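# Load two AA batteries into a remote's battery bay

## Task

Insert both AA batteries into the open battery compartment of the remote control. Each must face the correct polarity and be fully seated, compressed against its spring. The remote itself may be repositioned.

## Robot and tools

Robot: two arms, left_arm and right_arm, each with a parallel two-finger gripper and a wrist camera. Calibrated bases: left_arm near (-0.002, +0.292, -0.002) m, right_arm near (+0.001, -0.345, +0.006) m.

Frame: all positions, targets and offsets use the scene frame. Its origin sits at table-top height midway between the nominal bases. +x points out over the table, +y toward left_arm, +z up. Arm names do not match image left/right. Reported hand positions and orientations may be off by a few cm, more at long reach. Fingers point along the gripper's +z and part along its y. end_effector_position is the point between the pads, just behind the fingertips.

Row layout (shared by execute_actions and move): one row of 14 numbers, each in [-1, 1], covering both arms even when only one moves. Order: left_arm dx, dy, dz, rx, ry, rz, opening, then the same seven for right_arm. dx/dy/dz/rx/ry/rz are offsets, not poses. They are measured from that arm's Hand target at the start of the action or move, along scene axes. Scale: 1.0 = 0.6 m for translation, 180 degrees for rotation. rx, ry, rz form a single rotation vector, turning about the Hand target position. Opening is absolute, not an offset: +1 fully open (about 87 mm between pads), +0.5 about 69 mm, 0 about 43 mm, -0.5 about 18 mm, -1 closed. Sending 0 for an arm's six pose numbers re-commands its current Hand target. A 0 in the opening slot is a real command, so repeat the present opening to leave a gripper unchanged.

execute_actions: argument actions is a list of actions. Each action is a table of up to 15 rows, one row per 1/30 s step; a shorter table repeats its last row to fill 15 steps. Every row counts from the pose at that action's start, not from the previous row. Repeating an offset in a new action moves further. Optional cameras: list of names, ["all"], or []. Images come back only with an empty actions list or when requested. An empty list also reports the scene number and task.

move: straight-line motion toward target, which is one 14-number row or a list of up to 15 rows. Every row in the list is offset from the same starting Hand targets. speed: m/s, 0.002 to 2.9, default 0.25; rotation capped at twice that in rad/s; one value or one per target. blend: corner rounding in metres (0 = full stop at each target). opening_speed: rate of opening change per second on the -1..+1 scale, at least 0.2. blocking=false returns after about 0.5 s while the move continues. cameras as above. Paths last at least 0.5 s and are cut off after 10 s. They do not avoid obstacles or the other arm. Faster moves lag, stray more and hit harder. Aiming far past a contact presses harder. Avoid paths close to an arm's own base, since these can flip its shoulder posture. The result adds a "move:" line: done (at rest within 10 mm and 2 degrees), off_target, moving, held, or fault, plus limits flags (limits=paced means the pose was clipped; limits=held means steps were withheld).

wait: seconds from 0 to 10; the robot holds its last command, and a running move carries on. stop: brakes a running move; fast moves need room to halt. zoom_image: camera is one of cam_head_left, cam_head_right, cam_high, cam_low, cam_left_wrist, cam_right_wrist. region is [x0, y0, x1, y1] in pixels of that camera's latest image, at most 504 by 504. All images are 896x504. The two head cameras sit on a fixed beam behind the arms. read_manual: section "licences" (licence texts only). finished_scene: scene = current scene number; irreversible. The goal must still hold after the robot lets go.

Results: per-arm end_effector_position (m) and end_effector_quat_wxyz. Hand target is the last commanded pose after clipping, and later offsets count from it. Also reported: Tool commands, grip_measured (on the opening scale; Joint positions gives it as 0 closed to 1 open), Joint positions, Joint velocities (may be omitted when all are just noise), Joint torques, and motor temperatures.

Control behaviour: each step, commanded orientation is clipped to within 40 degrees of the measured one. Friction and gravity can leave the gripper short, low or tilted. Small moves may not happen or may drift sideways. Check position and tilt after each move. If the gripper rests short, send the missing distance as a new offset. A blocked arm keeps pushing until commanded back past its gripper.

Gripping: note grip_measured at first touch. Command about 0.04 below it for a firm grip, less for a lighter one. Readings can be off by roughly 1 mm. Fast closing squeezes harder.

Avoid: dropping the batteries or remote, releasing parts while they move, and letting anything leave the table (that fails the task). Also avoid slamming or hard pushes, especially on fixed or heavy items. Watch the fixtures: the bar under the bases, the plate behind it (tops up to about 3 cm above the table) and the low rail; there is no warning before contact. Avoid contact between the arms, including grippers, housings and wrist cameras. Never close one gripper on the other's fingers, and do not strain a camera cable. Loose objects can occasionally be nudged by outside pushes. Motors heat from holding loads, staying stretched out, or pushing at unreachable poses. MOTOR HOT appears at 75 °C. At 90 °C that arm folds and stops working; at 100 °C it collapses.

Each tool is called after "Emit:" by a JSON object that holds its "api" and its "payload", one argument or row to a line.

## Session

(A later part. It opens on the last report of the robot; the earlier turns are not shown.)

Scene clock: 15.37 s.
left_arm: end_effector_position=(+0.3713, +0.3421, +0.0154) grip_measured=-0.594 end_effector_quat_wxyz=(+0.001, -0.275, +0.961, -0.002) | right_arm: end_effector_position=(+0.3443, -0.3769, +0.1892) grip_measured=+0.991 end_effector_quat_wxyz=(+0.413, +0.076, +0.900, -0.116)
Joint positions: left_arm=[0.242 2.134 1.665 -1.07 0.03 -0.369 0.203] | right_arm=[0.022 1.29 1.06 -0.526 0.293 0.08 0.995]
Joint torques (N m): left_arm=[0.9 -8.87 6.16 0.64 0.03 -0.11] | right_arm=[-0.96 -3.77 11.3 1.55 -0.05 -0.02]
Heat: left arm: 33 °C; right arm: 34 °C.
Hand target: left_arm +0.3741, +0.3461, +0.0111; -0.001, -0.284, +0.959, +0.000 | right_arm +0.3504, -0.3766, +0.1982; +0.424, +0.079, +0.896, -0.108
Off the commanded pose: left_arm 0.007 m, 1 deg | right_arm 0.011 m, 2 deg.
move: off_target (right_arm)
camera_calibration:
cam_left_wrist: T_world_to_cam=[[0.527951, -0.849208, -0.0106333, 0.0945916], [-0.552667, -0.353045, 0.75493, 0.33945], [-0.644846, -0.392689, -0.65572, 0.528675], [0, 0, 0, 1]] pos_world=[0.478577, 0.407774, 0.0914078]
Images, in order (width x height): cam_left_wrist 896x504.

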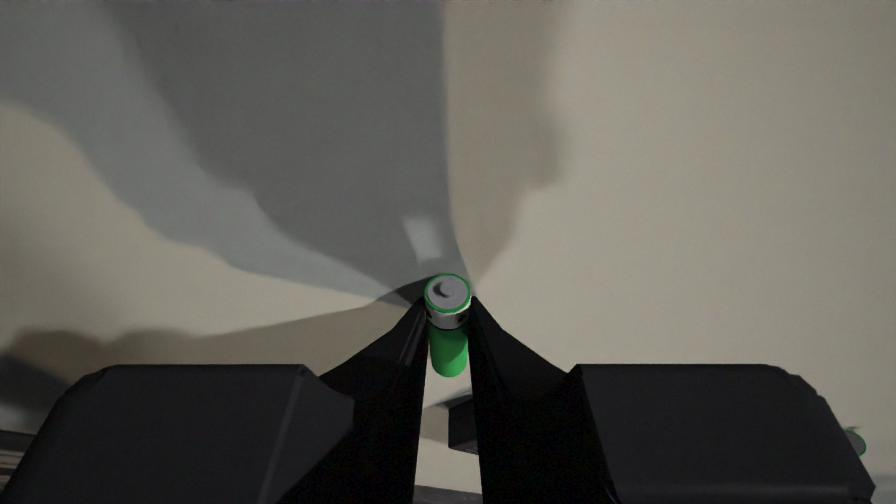

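Emit:
{"api": "move", "payload": {
  "target": [
    [0, 0, 0.148, 0, 0, 0, -0.66, 0, 0, 0, 0, 0, 0, 1],
    [-0.1297, -0.1412, 0.16, 0.097, -0.0614, 0.2837, -0.66, 0, 0, 0, 0, 0, 0, 1]
  ],
  "speed": 0.15,
  "blend": 0.03,
  "cameras": ["all"]
}}

Scene clock: 21.33 s.
left_arm: end_effector_position=(+0.3037, +0.2589, +0.1022) grip_measured=-0.594 end_effector_quat_wxyz=(-0.125, +0.662, -0.732, -0.105) | right_arm: end_effector_position=(+0.3443, -0.3769, +0.1892) grip_measured=+0.991 end_effector_quat_wxyz=(+0.413, +0.076, +0.900, -0.116)
Joint positions: left_arm=[-0.095 1.651 1.381 -1.268 -0.312 -1.62 0.203] | right_arm=[0.022 1.29 1.06 -0.526 0.293 0.08 0.995]
Joint torques (N m): left_arm=[-0.57 -8.5 4.57 0.22 -0.5 -0.17] | right_arm=[-1.01 -3.73 11.29 1.58 -0.03 -0.02]
Motor temperatures (°C): left_arm=[22 34 34 26 24 26 24] | right_arm=[22 28 34 34 21 22 21]
Heat: left arm: 34 °C; right arm: 34 °C.
Hand target: left_arm +0.2964, +0.2613, +0.1070; +0.130, -0.663, +0.729, +0.113 | right_arm +0.3504, -0.3766, +0.1982; +0.424, +0.079, +0.896, -0.108
Off the commanded pose: left_arm 0.009 m, 1 deg | right_arm 0.011 m, 2 deg.
move: off_target (right_arm)
camera_calibration:
cam_left_wrist: T_world_to_cam=[[0.995205, -0.0977683, -0.00275989, -0.276697], [-0.0830021, -0.85915, 0.504947, 0.221173], [-0.051739, -0.502297, -0.863146, 0.378838], [0, 0, 0, 1]] pos_world=[0.313329, 0.353258, 0.214549]
cam_right_wrist: T_world_to_cam=[[-0.241332, -0.960513, 0.138467, -0.3077], [-0.970385, 0.240403, -0.0236483, 0.452216], [-0.0105733, -0.140073, -0.990085, 0.284908], [0, 0, 0, 1]] pos_world=[0.367578, -0.364356, 0.335384]

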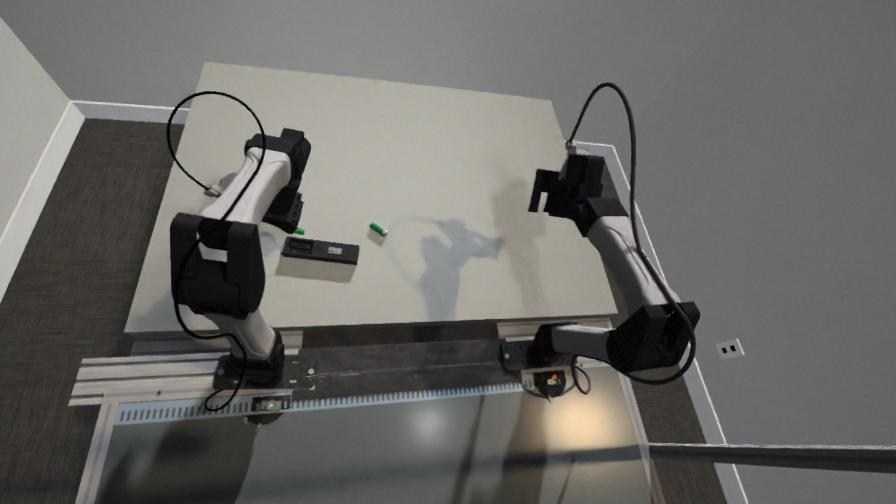

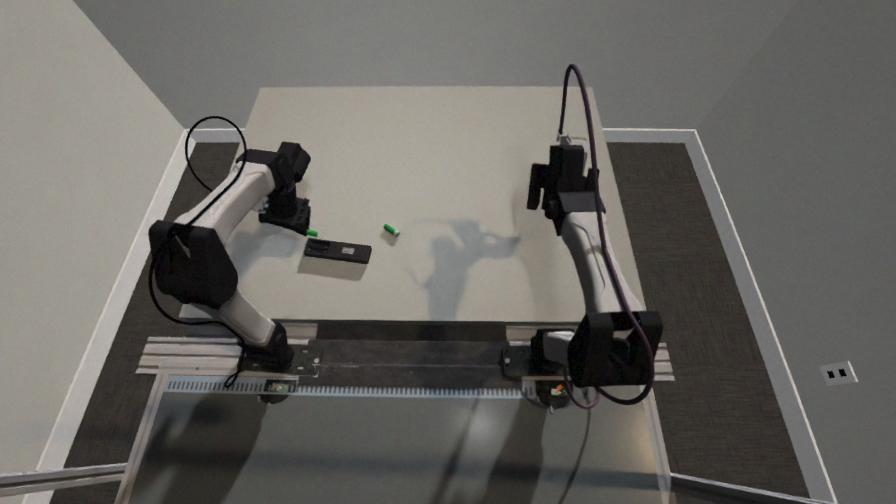

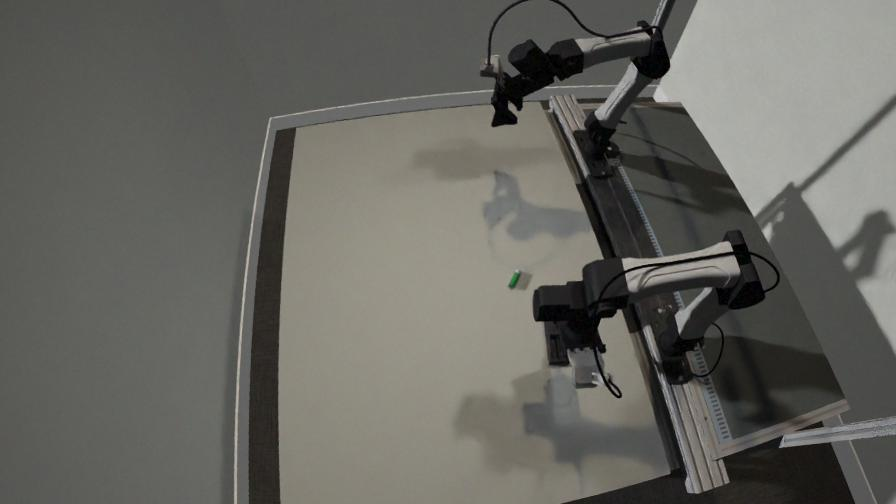

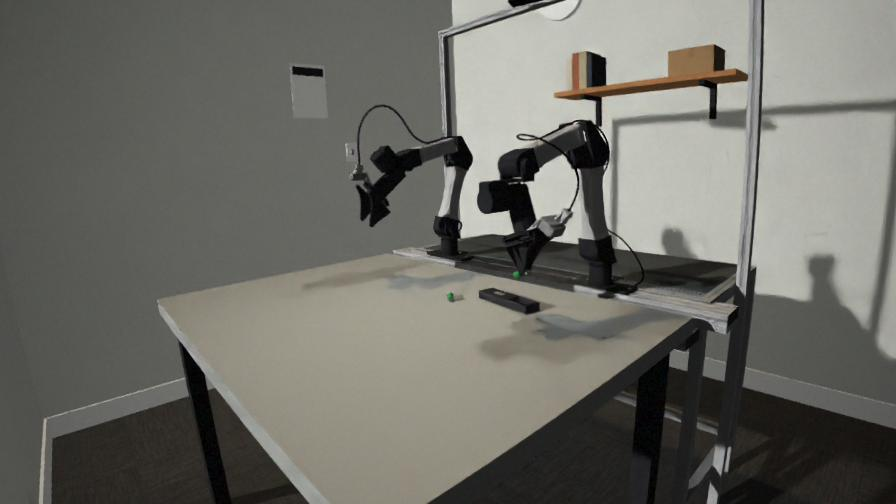

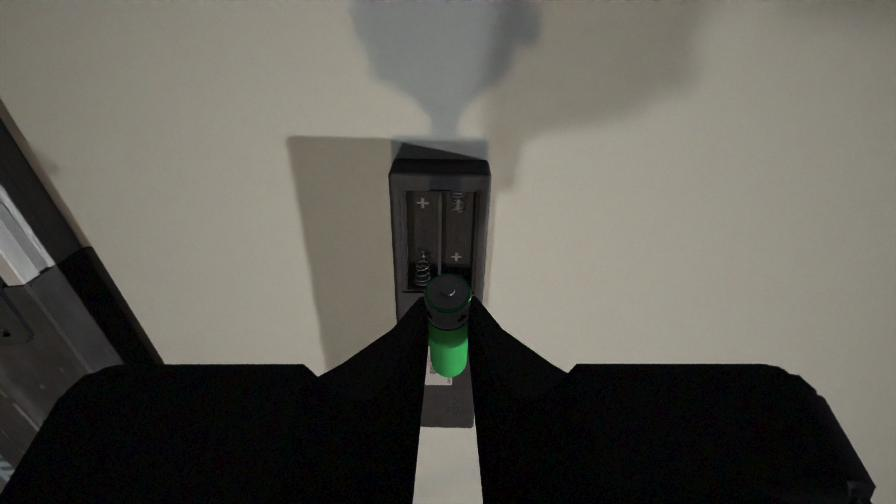

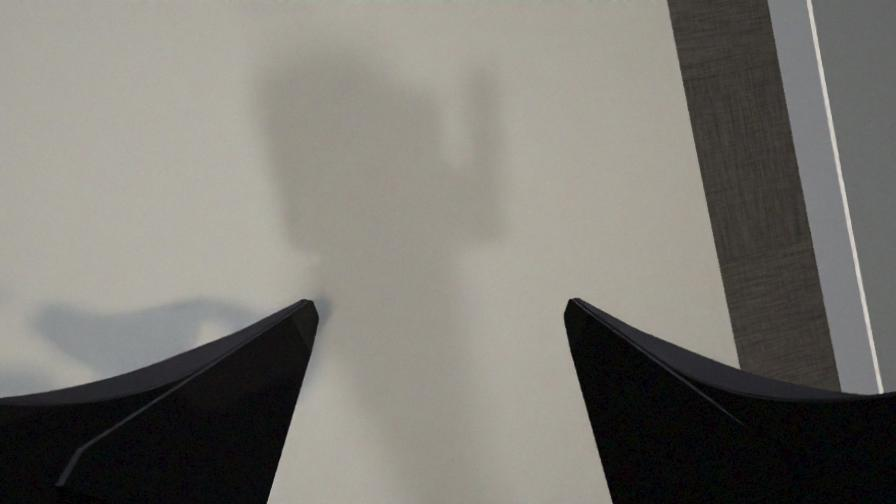

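Emit:
{"api": "move", "payload": {
  "target": [-0.0228, 0.0065, -0.0667, 0.0276, -0.0032, 0, -0.66, 0, 0, 0, 0, 0, 0, 1],
  "speed": 0.1,
  "cameras": ["cam_left_wrist","cam_head_left","cam_low"]
}}

Emit:
{"api": "zoom_image", "payload": {
  "camera": "cam_left_wrist",
  "region": [340, 180, 540, 380]
}}

Emit:
{"api": "zoom_image", "payload": {
  "camera": "cam_low",
  "region": [440, 220, 600, 340]
}}

Emit:
{"api": "zoom_image", "payload": {
  "camera": "cam_head_left",
  "region": [240, 200, 380, 290]
}}

Scene clock: 25.10 s.
left_arm: end_effector_position=(+0.2808, +0.2641, +0.0628) grip_measured=-0.594 end_effector_quat_wxyz=(-0.146, +0.655, -0.727, -0.147) | right_arm: end_effector_position=(+0.3443, -0.3769, +0.1892) grip_measured=+0.991 end_effector_quat_wxyz=(+0.413, +0.076, +0.900, -0.116)
Joint positions: left_arm=[-0.147 1.631 1.192 -1.16 -0.399 -1.68 0.203] | right_arm=[0.022 1.29 1.06 -0.526 0.293 0.08 0.995]
Joint torques (N m): left_arm=[-0.65 -8.1 4.26 0.5 -0.52 -0.16] | right_arm=[-1.01 -3.64 11.23 1.58 -0.03 -0.01]
Heat: left arm: 35 °C; right arm: 35 °C.
Hand target: left_arm +0.2826, +0.2652, +0.0670; +0.163, -0.657, +0.722, +0.142 | right_arm +0.3504, -0.3766, +0.1982; +0.424, +0.079, +0.896, -0.108
Off the commanded pose: left_arm 0.005 m, 2 deg | right_arm 0.011 m, 2 deg.
move: off_target (right_arm)
camera_calibration:
cam_left_wrist: T_world_to_cam=[[0.994904, -0.0941818, -0.0359877, -0.252279], [-0.0700368, -0.902348, 0.425281, 0.256403], [-0.0725271, -0.420593, -0.904346, 0.333115], [0, 0, 0, 1]] pos_world=[0.293111, 0.34771, 0.183129]
Images, in order (width x height): cam_head_left 896x504, cam_low 896x504, cam_left_wrist 896x504.

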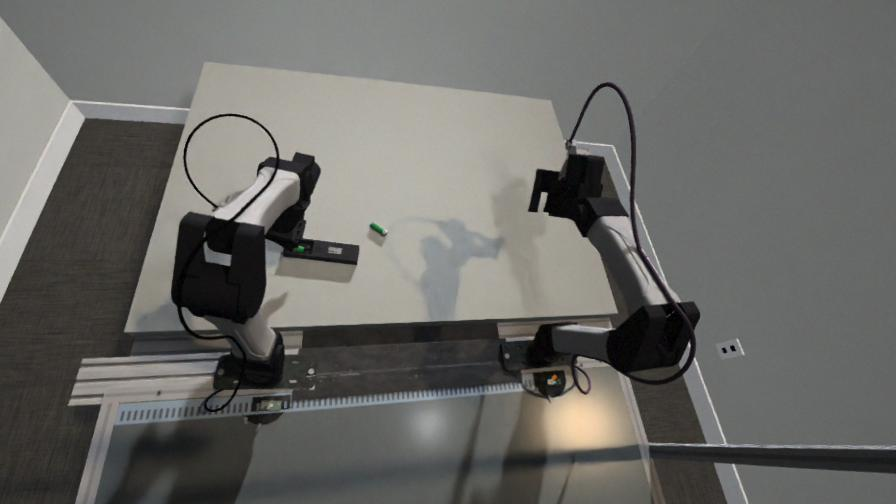

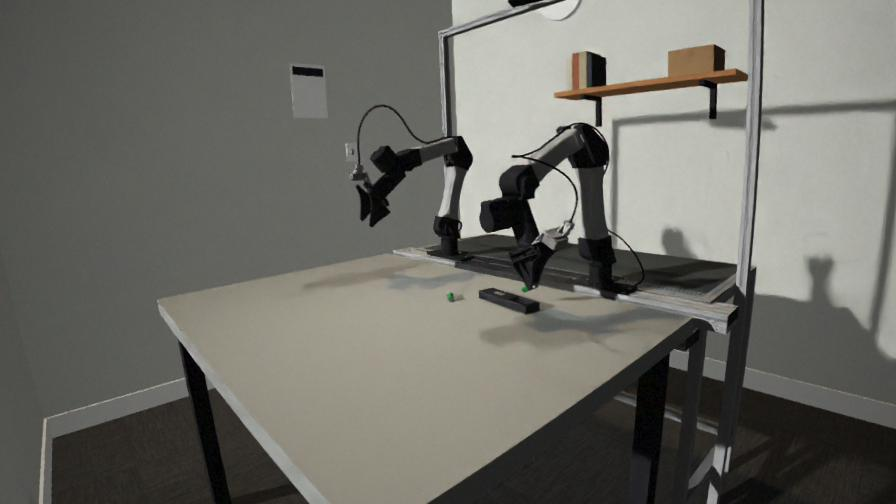

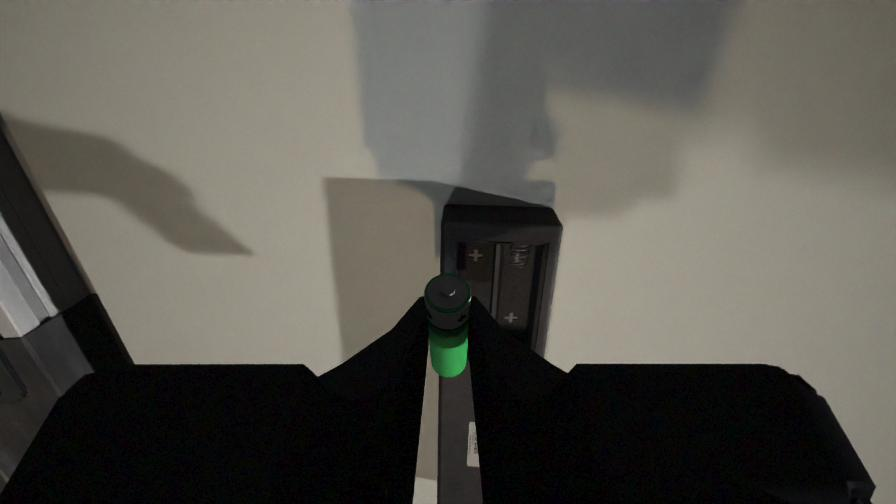

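Scaled by 2.520 from the camera's 896x504 image, which has a finer 1280x720 frame.

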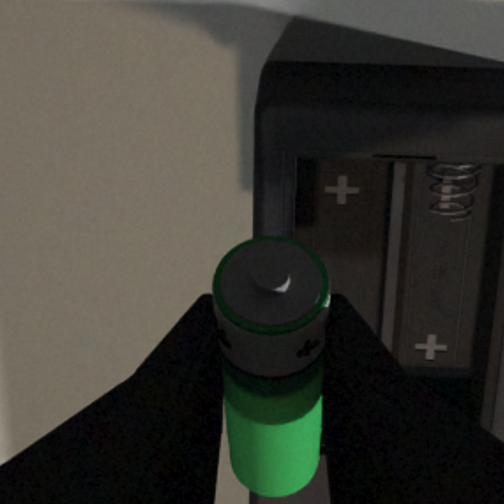

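Scaled by 3.150 from the camera's 896x504 image, which has a finer 1280x720 frame.

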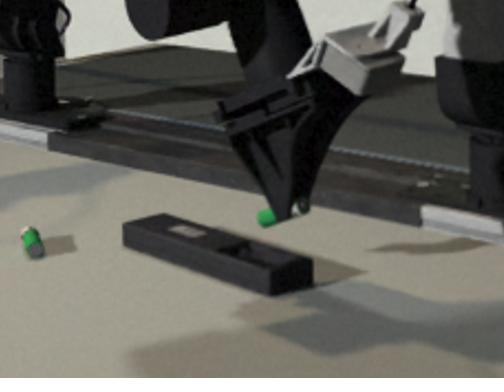

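Scaled by 3.600 from the camera's 896x504 image, which has a finer 1280x720 frame.

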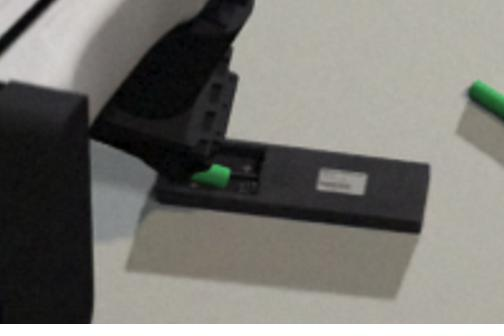

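Emit:
{"api": "move", "payload": {
  "target": [0.0142, -0.002, -0.0342, 0, 0, 0, -0.66, 0, 0, 0, 0, 0, 0, 1],
  "speed": 0.06,
  "cameras": ["cam_left_wrist","cam_head_left","cam_low"]
}}

Emit:
{"api": "zoom_image", "payload": {
  "camera": "cam_left_wrist",
  "region": [340, 200, 540, 400]
}}

Emit:
{"api": "zoom_image", "payload": {
  "camera": "cam_low",
  "region": [460, 250, 560, 325]
}}

Emit:
{"api": "zoom_image", "payload": {
  "camera": "cam_head_left",
  "region": [260, 210, 340, 270]
}}

Scene clock: 27.30 s.
left_arm: end_effector_position=(+0.2906, +0.2625, +0.0497) grip_measured=-0.594 end_effector_quat_wxyz=(-0.155, +0.657, -0.725, -0.136) | right_arm: end_effector_position=(+0.3443, -0.3769, +0.1892) grip_measured=+0.991 end_effector_quat_wxyz=(+0.413, +0.076, +0.900, -0.116)
Joint positions: left_arm=[-0.147 1.653 1.164 -1.08 -0.4 -1.68 0.203] | right_arm=[0.022 1.29 1.06 -0.526 0.293 0.08 0.995]
Joint torques (N m): left_arm=[-0.58 -5.96 4.31 0.58 -0.53 -0.14] | right_arm=[-0.83 -3.6 11.29 1.57 -0.03 -0.03]
Heat: left arm: 35 °C; right arm: 35 °C.
Hand target: left_arm +0.2911, +0.2640, +0.0465; +0.163, -0.657, +0.722, +0.142 | right_arm +0.3504, -0.3766, +0.1982; +0.424, +0.079, +0.896, -0.108
Off the commanded pose: left_arm 0.004 m, 1 deg | right_arm 0.011 m, 2 deg.
move: off_target (right_arm)
camera_calibration:
cam_left_wrist: T_world_to_cam=[[0.995483, -0.094705, -0.00674582, -0.264191], [-0.0827555, -0.900314, 0.427301, 0.264278], [-0.0465409, -0.424813, -0.904084, 0.314951], [0, 0, 0, 1]] pos_world=[0.299526, 0.346708, 0.170034]
Images, in order (width x height): cam_head_left 896x504, cam_low 896x504, cam_left_wrist 896x504.

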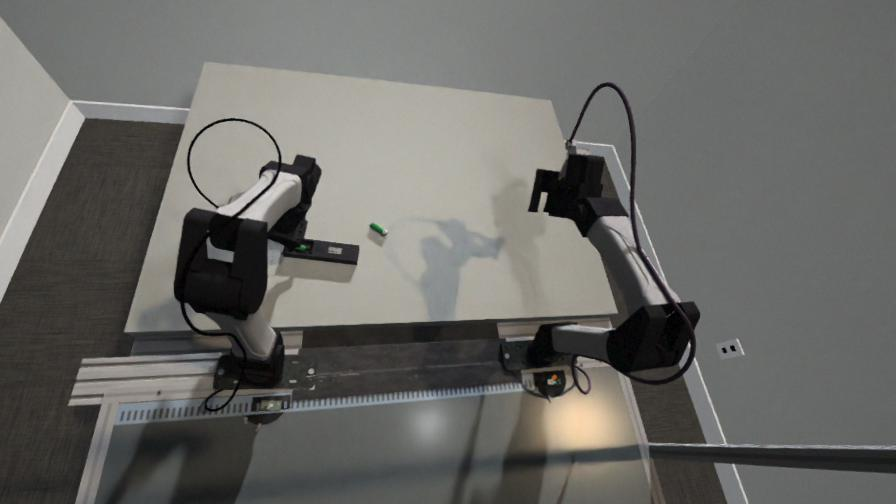

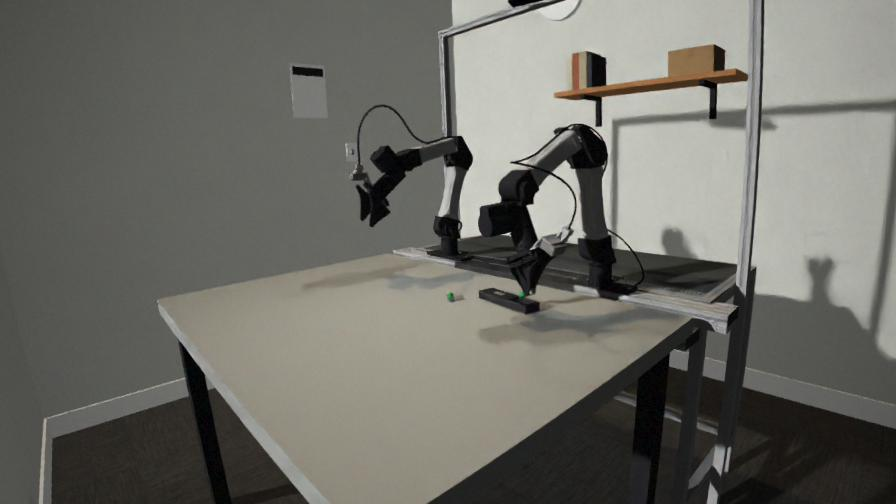

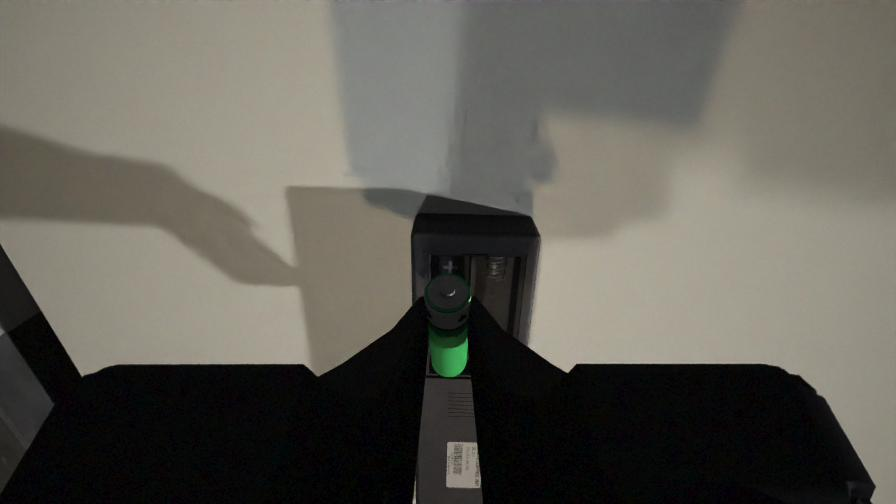

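Scaled by 2.520 from the camera's 896x504 image, which has a finer 1280x720 frame.

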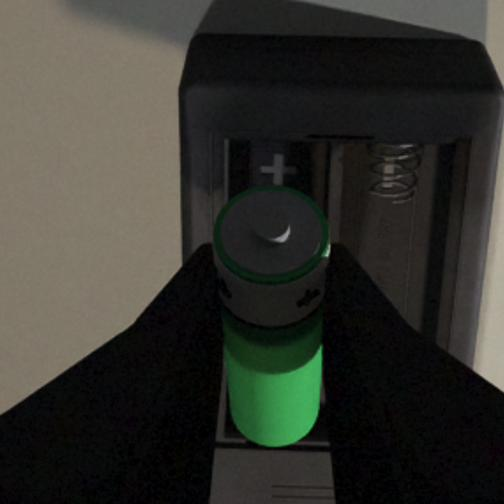

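Scaled by 5.040 from the camera's 896x504 image, which has a finer 1280x720 frame.

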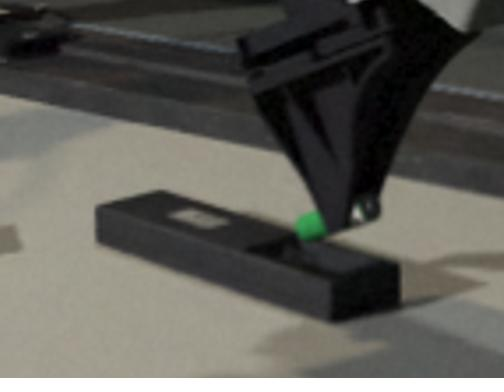

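Scaled by 6.300 from the camera's 896x504 image, which has a finer 1280x720 frame.

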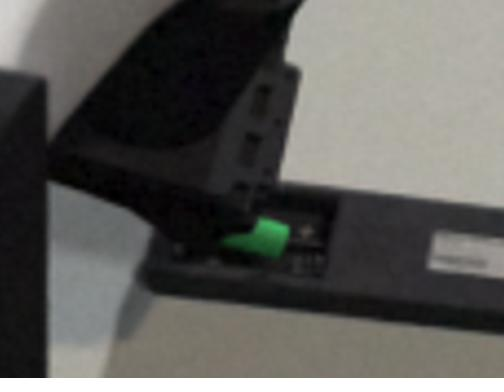

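Emit:
{"api": "move", "payload": {
  "target": [0.0012, 0.002, -0.0217, 0, 0, 0, -0.66, 0, 0, 0, 0, 0, 0, 1],
  "speed": 0.04,
  "cameras": ["cam_left_wrist","cam_head_left","cam_low"]
}}

Emit:
{"api": "zoom_image", "payload": {
  "camera": "cam_left_wrist",
  "region": [340, 200, 540, 400]
}}

Emit:
{"api": "zoom_image", "payload": {
  "camera": "cam_low",
  "region": [460, 250, 560, 325]
}}

Emit:
{"api": "zoom_image", "payload": {
  "camera": "cam_head_left",
  "region": [260, 210, 340, 270]
}}

Scene clock: 28.87 s.
left_arm: end_effector_position=(+0.2919, +0.2624, +0.0372) grip_measured=-0.594 end_effector_quat_wxyz=(-0.156, +0.657, -0.725, -0.134) | right_arm: end_effector_position=(+0.3443, -0.3769, +0.1892) grip_measured=+0.991 end_effector_quat_wxyz=(+0.413, +0.076, +0.900, -0.116)
Joint positions: left_arm=[-0.147 1.669 1.13 -1.027 -0.4 -1.68 0.203] | right_arm=[0.022 1.29 1.06 -0.526 0.293 0.08 0.995]
Joint torques (N m): left_arm=[-0.2 -5.91 4.19 0.62 -0.53 -0.09] | right_arm=[-0.96 -3.77 11.26 1.57 -0.03 -0.04]
Heat: left arm: 35 °C; right arm: 36 °C.
Hand target: left_arm +0.2919, +0.2651, +0.0334; +0.162, -0.657, +0.722, +0.142 | right_arm +0.3504, -0.3766, +0.1982; +0.424, +0.079, +0.896, -0.108
Off the commanded pose: left_arm 0.005 m, 1 deg | right_arm 0.011 m, 2 deg.
move: off_target (right_arm)
camera_calibration:
cam_left_wrist: T_world_to_cam=[[0.995496, -0.0947618, -0.00289003, -0.265675], [-0.0844272, -0.899972, 0.427694, 0.269959], [-0.04313, -0.425524, -0.903919, 0.302751], [0, 0, 0, 1]] pos_world=[0.300328, 0.346608, 0.157435]
Images, in order (width x height): cam_head_left 896x504, cam_low 896x504, cam_left_wrist 896x504.

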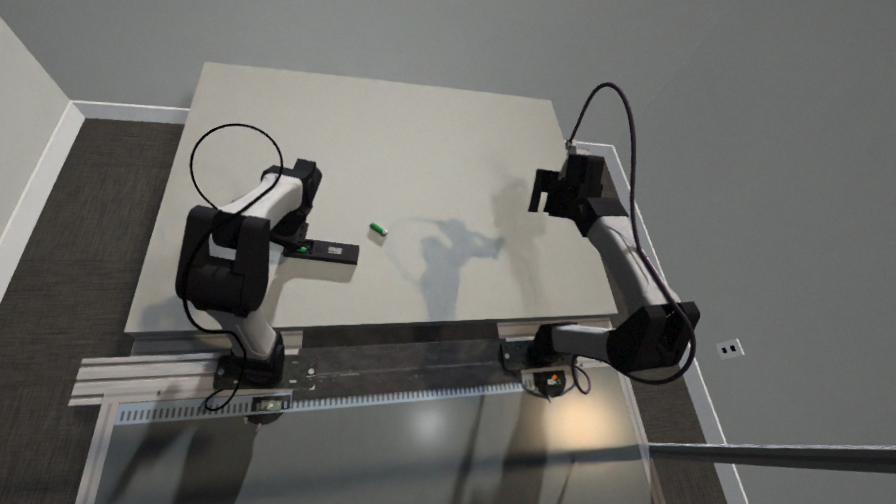

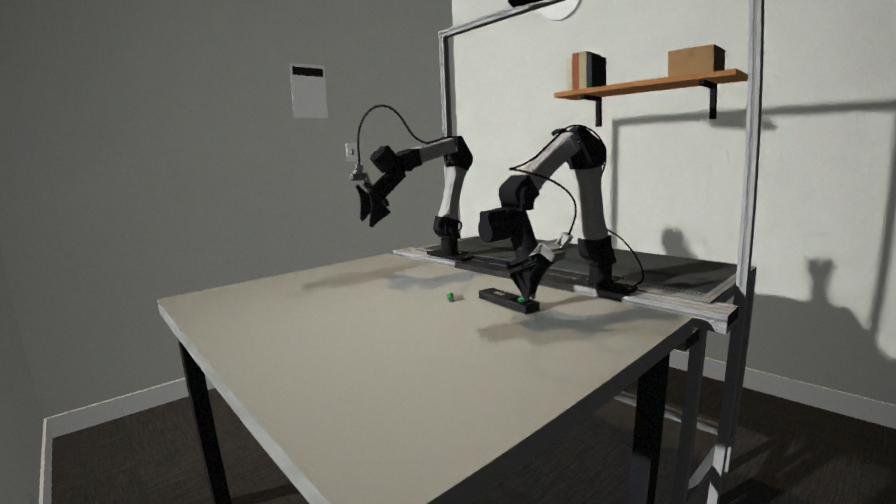

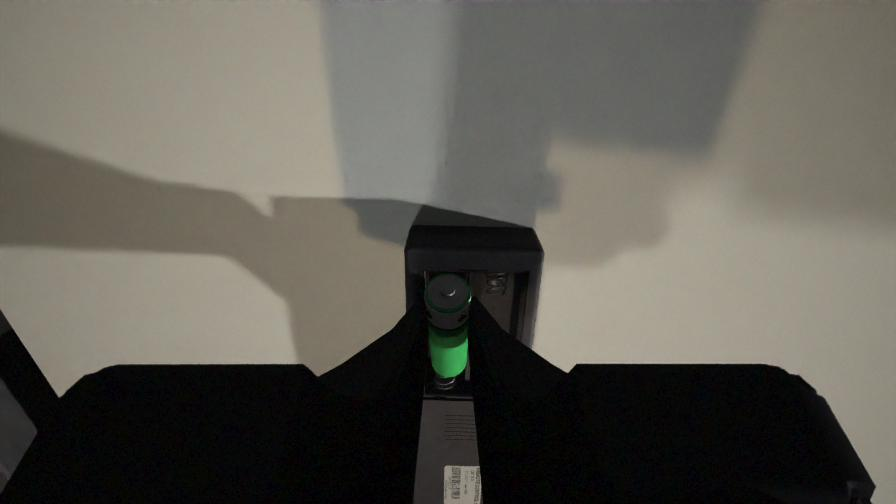

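Scaled by 2.520 from the camera's 896x504 image, which has a finer 1280x720 frame.

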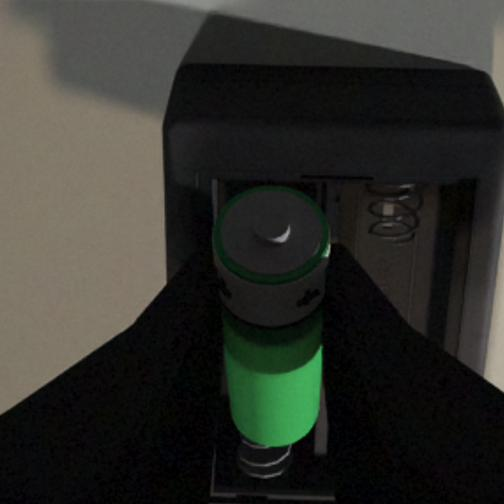

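Scaled by 5.040 from the camera's 896x504 image, which has a finer 1280x720 frame.

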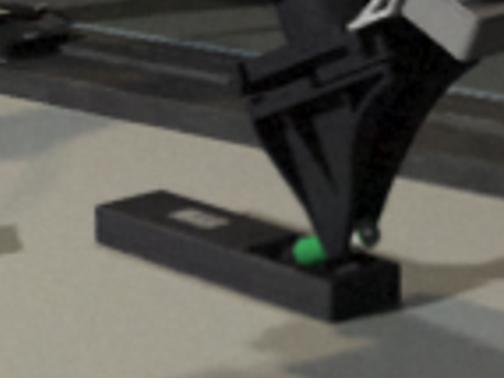

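Scaled by 6.300 from the camera's 896x504 image, which has a finer 1280x720 frame.

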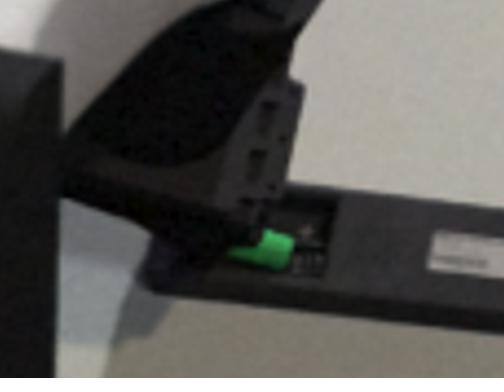

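Emit:
{"api": "move", "payload": {
  "target": [
    [0, 0, 0.08, 0, 0, 0, -0.66, 0, 0, 0, 0, 0, 0, 1],
    [0.05, 0.16, 0.07, -0.138, 0.0158, 0, -0.66, 0, 0, 0, 0, 0, 0, 1],
    [0.05, 0.16, -0.018, -0.138, 0.0158, 0, -0.66, 0, 0, 0, 0, 0, 0, 1]
  ],
  "speed": [0.12, 0.12, 0.06],
  "blend": [0.02, 0.01, 0],
  "cameras": ["cam_left_wrist","cam_head_left","cam_low"]
}}

Emit:
{"api": "zoom_image", "payload": {
  "camera": "cam_low",
  "region": [480, 240, 600, 330]
}}

Emit:
{"api": "zoom_image", "payload": {
  "camera": "cam_left_wrist",
  "region": [380, 250, 520, 390]
}}

Scene clock: 34.10 s.
left_arm: end_effector_position=(+0.3223, +0.3616, +0.0269) grip_measured=-0.594 end_effector_quat_wxyz=(-0.005, +0.675, -0.738, -0.005) | right_arm: end_effector_position=(+0.3443, -0.3769, +0.1892) grip_measured=+0.991 end_effector_quat_wxyz=(+0.413, +0.076, +0.900, -0.116)
Joint positions: left_arm=[0.392 1.872 1.319 -0.988 0.018 -1.142 0.203] | right_arm=[0.022 1.29 1.06 -0.526 0.293 0.08 0.995]
Joint torques (N m): left_arm=[0.62 -7.5 4.36 0.72 0.14 0.12] | right_arm=[-0.96 -3.67 11.32 1.56 -0.01 -0.04]
Heat: left arm: 35 °C; right arm: 37 °C.
Hand target: left_arm +0.3219, +0.3611, +0.0227; -0.001, -0.673, +0.740, -0.001 | right_arm +0.3504, -0.3766, +0.1982; +0.424, +0.079, +0.896, -0.108
Off the commanded pose: left_arm 0.004 m, 1 deg | right_arm 0.011 m, 2 deg.
move: off_target (right_arm)
camera_calibration:
cam_left_wrist: T_world_to_cam=[[0.995757, -0.090723, -0.0154293, -0.287756], [-0.0488668, -0.663345, 0.746716, 0.260604], [-0.0779793, -0.742793, -0.664964, 0.456515], [0, 0, 0, 1]] pos_world=[0.334869, 0.485861, 0.104528]
Images, in order (width x height): cam_head_left 896x504, cam_low 896x504, cam_left_wrist 896x504.

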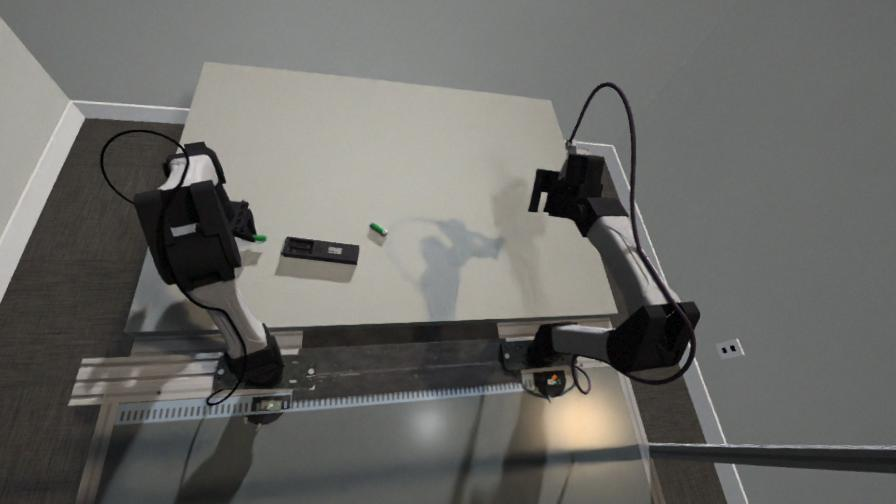

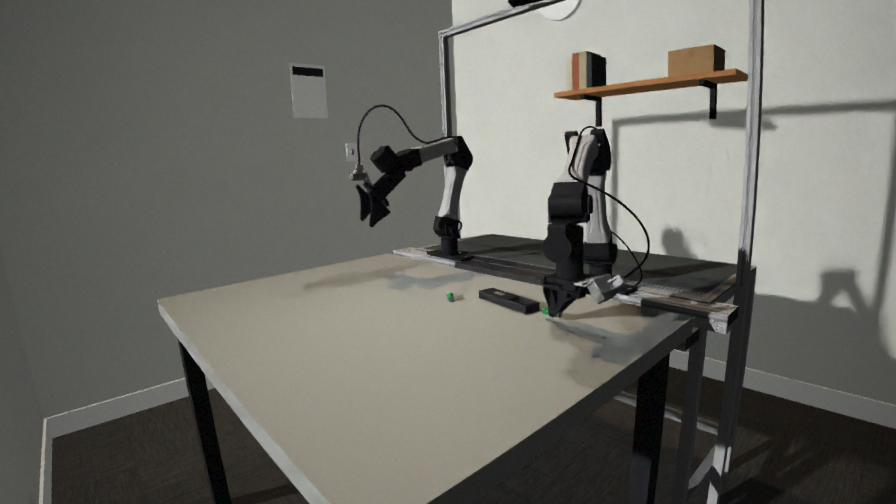

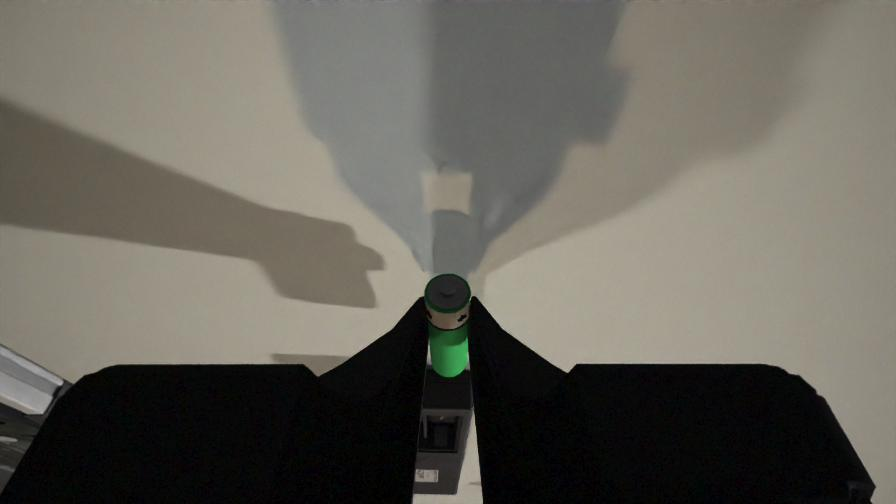

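Scaled by 4.200 from the camera's 896x504 image, which has a finer 1280x720 frame.

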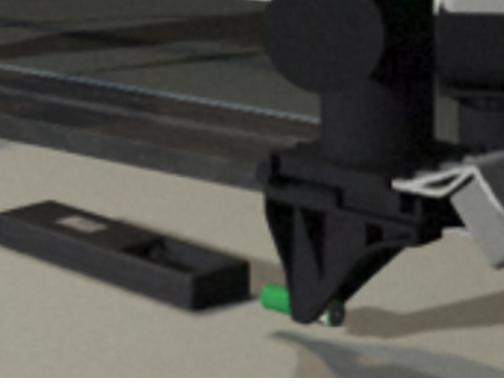

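Scaled by 3.600 from the camera's 896x504 image, which has a finer 1280x720 frame.

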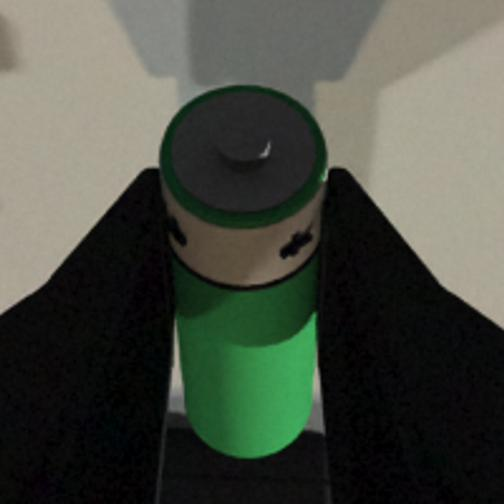

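Emit:
{"api": "move", "payload": {
  "target": [0.0, 0.0, -0.018, 0, 0, 0, -0.66, 0, 0, 0, 0, 0, 0, 1],
  "speed": 0.03,
  "cameras": ["cam_left_wrist","cam_low"]
}}

Emit:
{"api": "zoom_image", "payload": {
  "camera": "cam_low",
  "region": [480, 240, 600, 330]
}}

Scene clock: 37.93 s.
left_arm: end_effector_position=(+0.3227, +0.3621, +0.0168) grip_measured=-0.594 end_effector_quat_wxyz=(-0.006, +0.675, -0.738, -0.004) | right_arm: end_effector_position=(+0.3443, -0.3769, +0.1892) grip_measured=+0.991 end_effector_quat_wxyz=(+0.413, +0.076, +0.900, -0.116)
Joint positions: left_arm=[0.392 1.885 1.295 -0.947 0.018 -1.142 0.203] | right_arm=[0.022 1.29 1.06 -0.526 0.293 0.08 0.995]
Joint torques (N m): left_arm=[0.54 -7.45 4.23 0.7 0.16 0.11] | right_arm=[-0.94 -3.69 11.3 1.57 -0.04 -0.01]
Heat: left arm: 36 °C; right arm: 37 °C.
Hand target: left_arm +0.3219, +0.3611, +0.0118; +0.000, -0.673, +0.740, -0.001 | right_arm +0.3504, -0.3766, +0.1982; +0.424, +0.079, +0.896, -0.108
Off the commanded pose: left_arm 0.005 m, 1 deg | right_arm 0.011 m, 2 deg.
move: off_target (right_arm)
camera_calibration:
cam_left_wrist: T_world_to_cam=[[0.995782, -0.0908266, -0.0129651, -0.288268], [-0.0508546, -0.664031, 0.745973, 0.269415], [-0.0763635, -0.742168, -0.66585, 0.449419], [0, 0, 0, 1]] pos_world=[0.335072, 0.486262, 0.0945313]
Images, in order (width x height): cam_low 896x504, cam_left_wrist 896x504.

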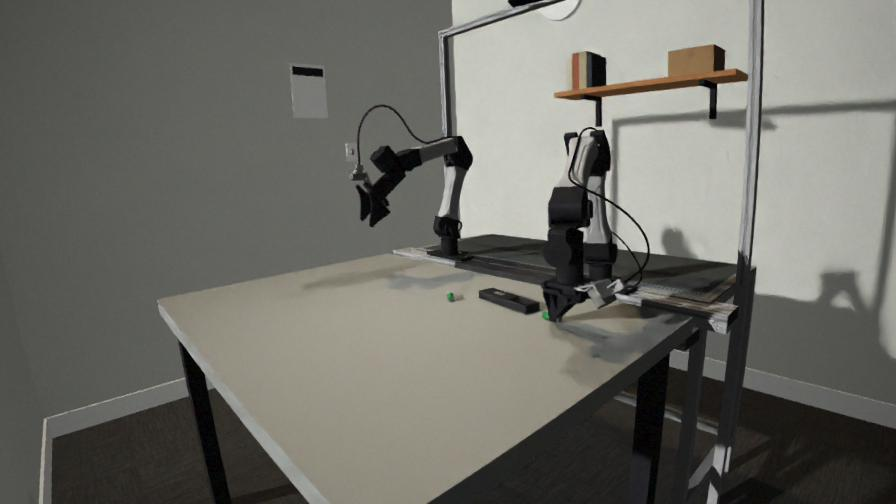

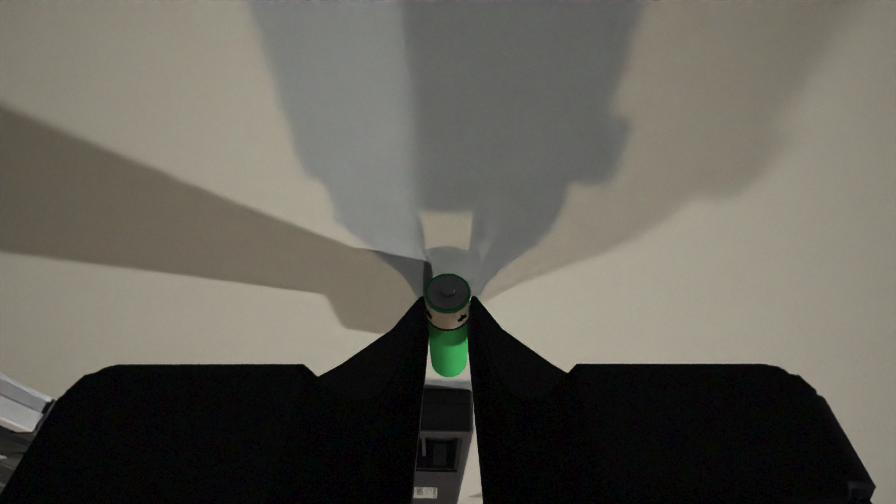

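Scaled by 4.200 from the camera's 896x504 image, which has a finer 1280x720 frame.

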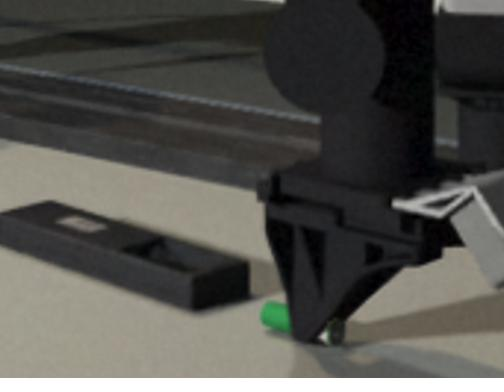

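Emit:
{"api": "move", "payload": {
  "target": [0.0, 0.0, -0.0065, 0, 0, 0, -0.66, 0, 0, 0, 0, 0, 0, 1],
  "speed": 0.03,
  "cameras": ["cam_left_wrist"]
}}

Emit:
{"api": "zoom_image", "payload": {
  "camera": "cam_left_wrist",
  "region": [380, 220, 520, 360]
}}

Scene clock: 38.93 s.
left_arm: end_effector_position=(+0.3229, +0.3619, +0.0147) grip_measured=-0.594 end_effector_quat_wxyz=(-0.006, +0.675, -0.738, -0.003) | right_arm: end_effector_position=(+0.3443, -0.3769, +0.1892) grip_measured=+0.991 end_effector_quat_wxyz=(+0.413, +0.076, +0.900, -0.116)
Joint positions: left_arm=[0.392 1.887 1.288 -0.937 0.02 -1.142 0.203] | right_arm=[0.022 1.29 1.06 -0.526 0.293 0.08 0.995]
Joint torques (N m): left_arm=[0.53 -7.16 4.07 0.75 0.11 0.11] | right_arm=[-0.95 -3.69 11.29 1.58 -0.02 -0.03]
Heat: left arm: 36 °C; right arm: 37 °C.
Hand target: left_arm +0.3220, +0.3611, +0.0079; +0.000, -0.673, +0.740, -0.001 | right_arm +0.3504, -0.3766, +0.1982; +0.424, +0.079, +0.896, -0.108
Off the commanded pose: left_arm 0.007 m, 1 deg | right_arm 0.011 m, 2 deg.
move: off_target (right_arm)
camera_calibration:
cam_left_wrist: T_world_to_cam=[[0.9958, -0.0909201, -0.0107915, -0.288569], [-0.0524461, -0.663046, 0.746739, 0.270979], [-0.0750488, -0.743036, -0.66503, 0.447791], [0, 0, 0, 1]] pos_world=[0.335175, 0.48616, 0.0923299]
Images, in order (width x height): cam_left_wrist 896x504.

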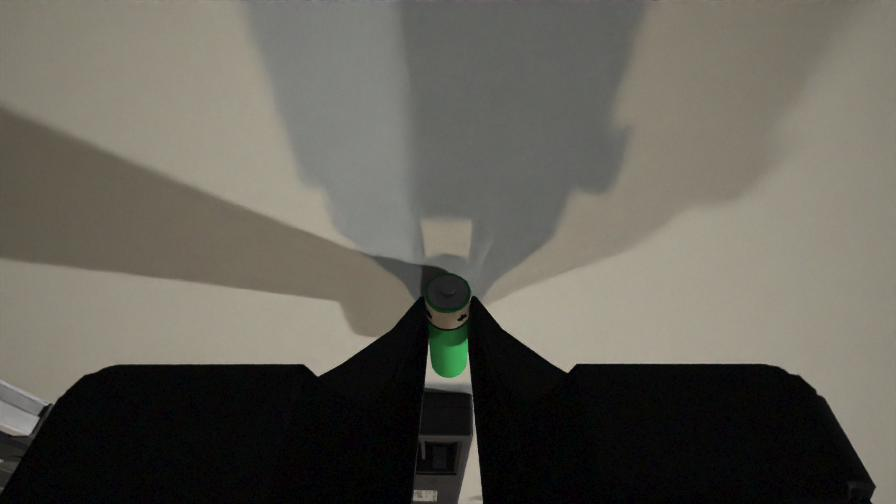

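Scaled by 3.600 from the camera's 896x504 image, which has a finer 1280x720 frame.

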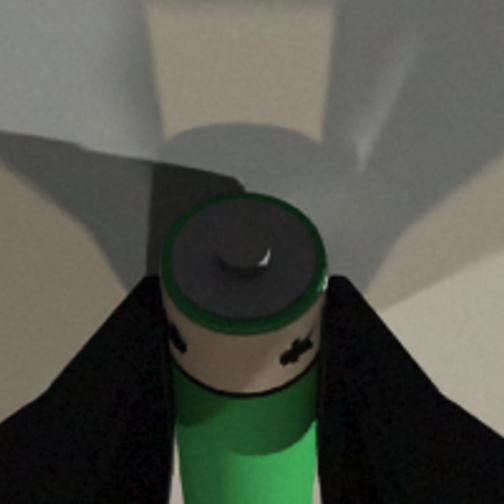

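Emit:
{"api": "move", "payload": {
  "target": [0.0, 0.0, -0.006, 0, 0, 0, -0.66, 0, 0, 0, 0, 0, 0, 1],
  "speed": 0.03,
  "cameras": ["cam_left_wrist"]
}}

Emit:
{"api": "zoom_image", "payload": {
  "camera": "cam_left_wrist",
  "region": [380, 220, 520, 360]
}}

Scene clock: 39.90 s.
left_arm: end_effector_position=(+0.3233, +0.3614, +0.0142) grip_measured=-0.594 end_effector_quat_wxyz=(-0.006, +0.674, -0.738, -0.001) | right_arm: end_effector_position=(+0.3443, -0.3769, +0.1892) grip_measured=+0.991 end_effector_quat_wxyz=(+0.413, +0.076, +0.900, -0.116)
Joint positions: left_arm=[0.392 1.887 1.286 -0.933 0.024 -1.142 0.203] | right_arm=[0.022 1.29 1.06 -0.526 0.293 0.08 0.995]
Joint torques (N m): left_arm=[0.62 -6.79 3.66 0.89 0.12 0.08] | right_arm=[-0.9 -3.71 11.32 1.58 -0.03 -0.04]
Heat: left arm: 36 °C; right arm: 37 °C.
Hand target: left_arm +0.3220, +0.3612, +0.0044; +0.000, -0.673, +0.740, -0.001 | right_arm +0.3504, -0.3766, +0.1982; +0.424, +0.079, +0.896, -0.108
Off the commanded pose: left_arm 0.010 m, 1 deg | right_arm 0.011 m, 2 deg.
move: off_target (right_arm)
camera_calibration:
cam_left_wrist: T_world_to_cam=[[0.995785, -0.091395, -0.00763588, -0.288862], [-0.0549375, -0.661084, 0.748298, 0.271128], [-0.0734386, -0.744724, -0.663319, 0.447171], [0, 0, 0, 1]] pos_world=[0.33538, 0.485857, 0.0915268]
Images, in order (width x height): cam_left_wrist 896x504.

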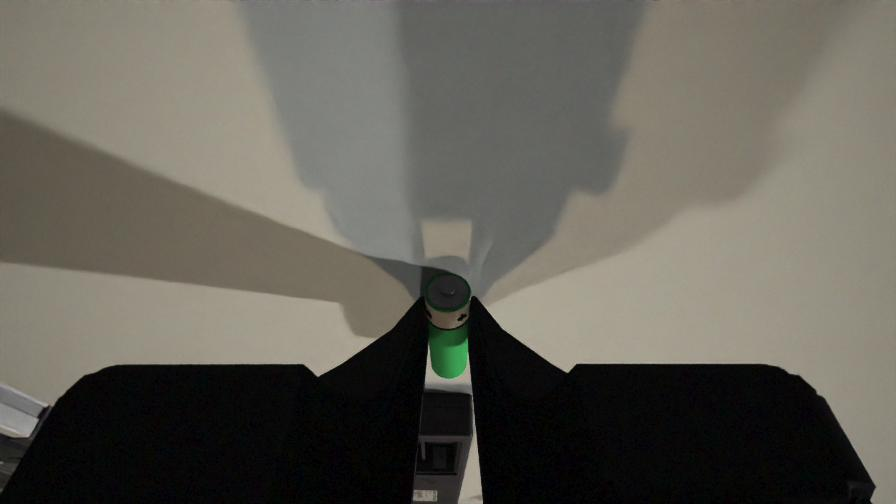

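Scaled by 3.600 from the camera's 896x504 image, which has a finer 1280x720 frame.

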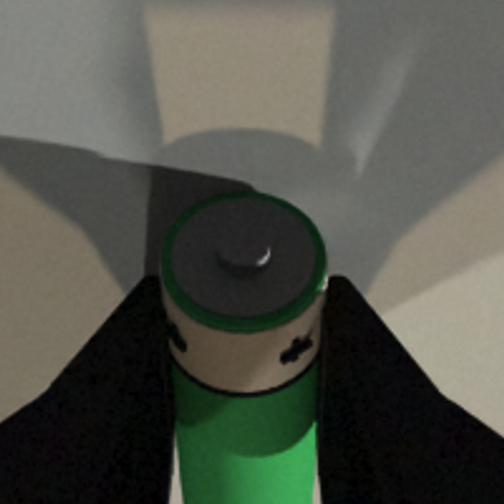

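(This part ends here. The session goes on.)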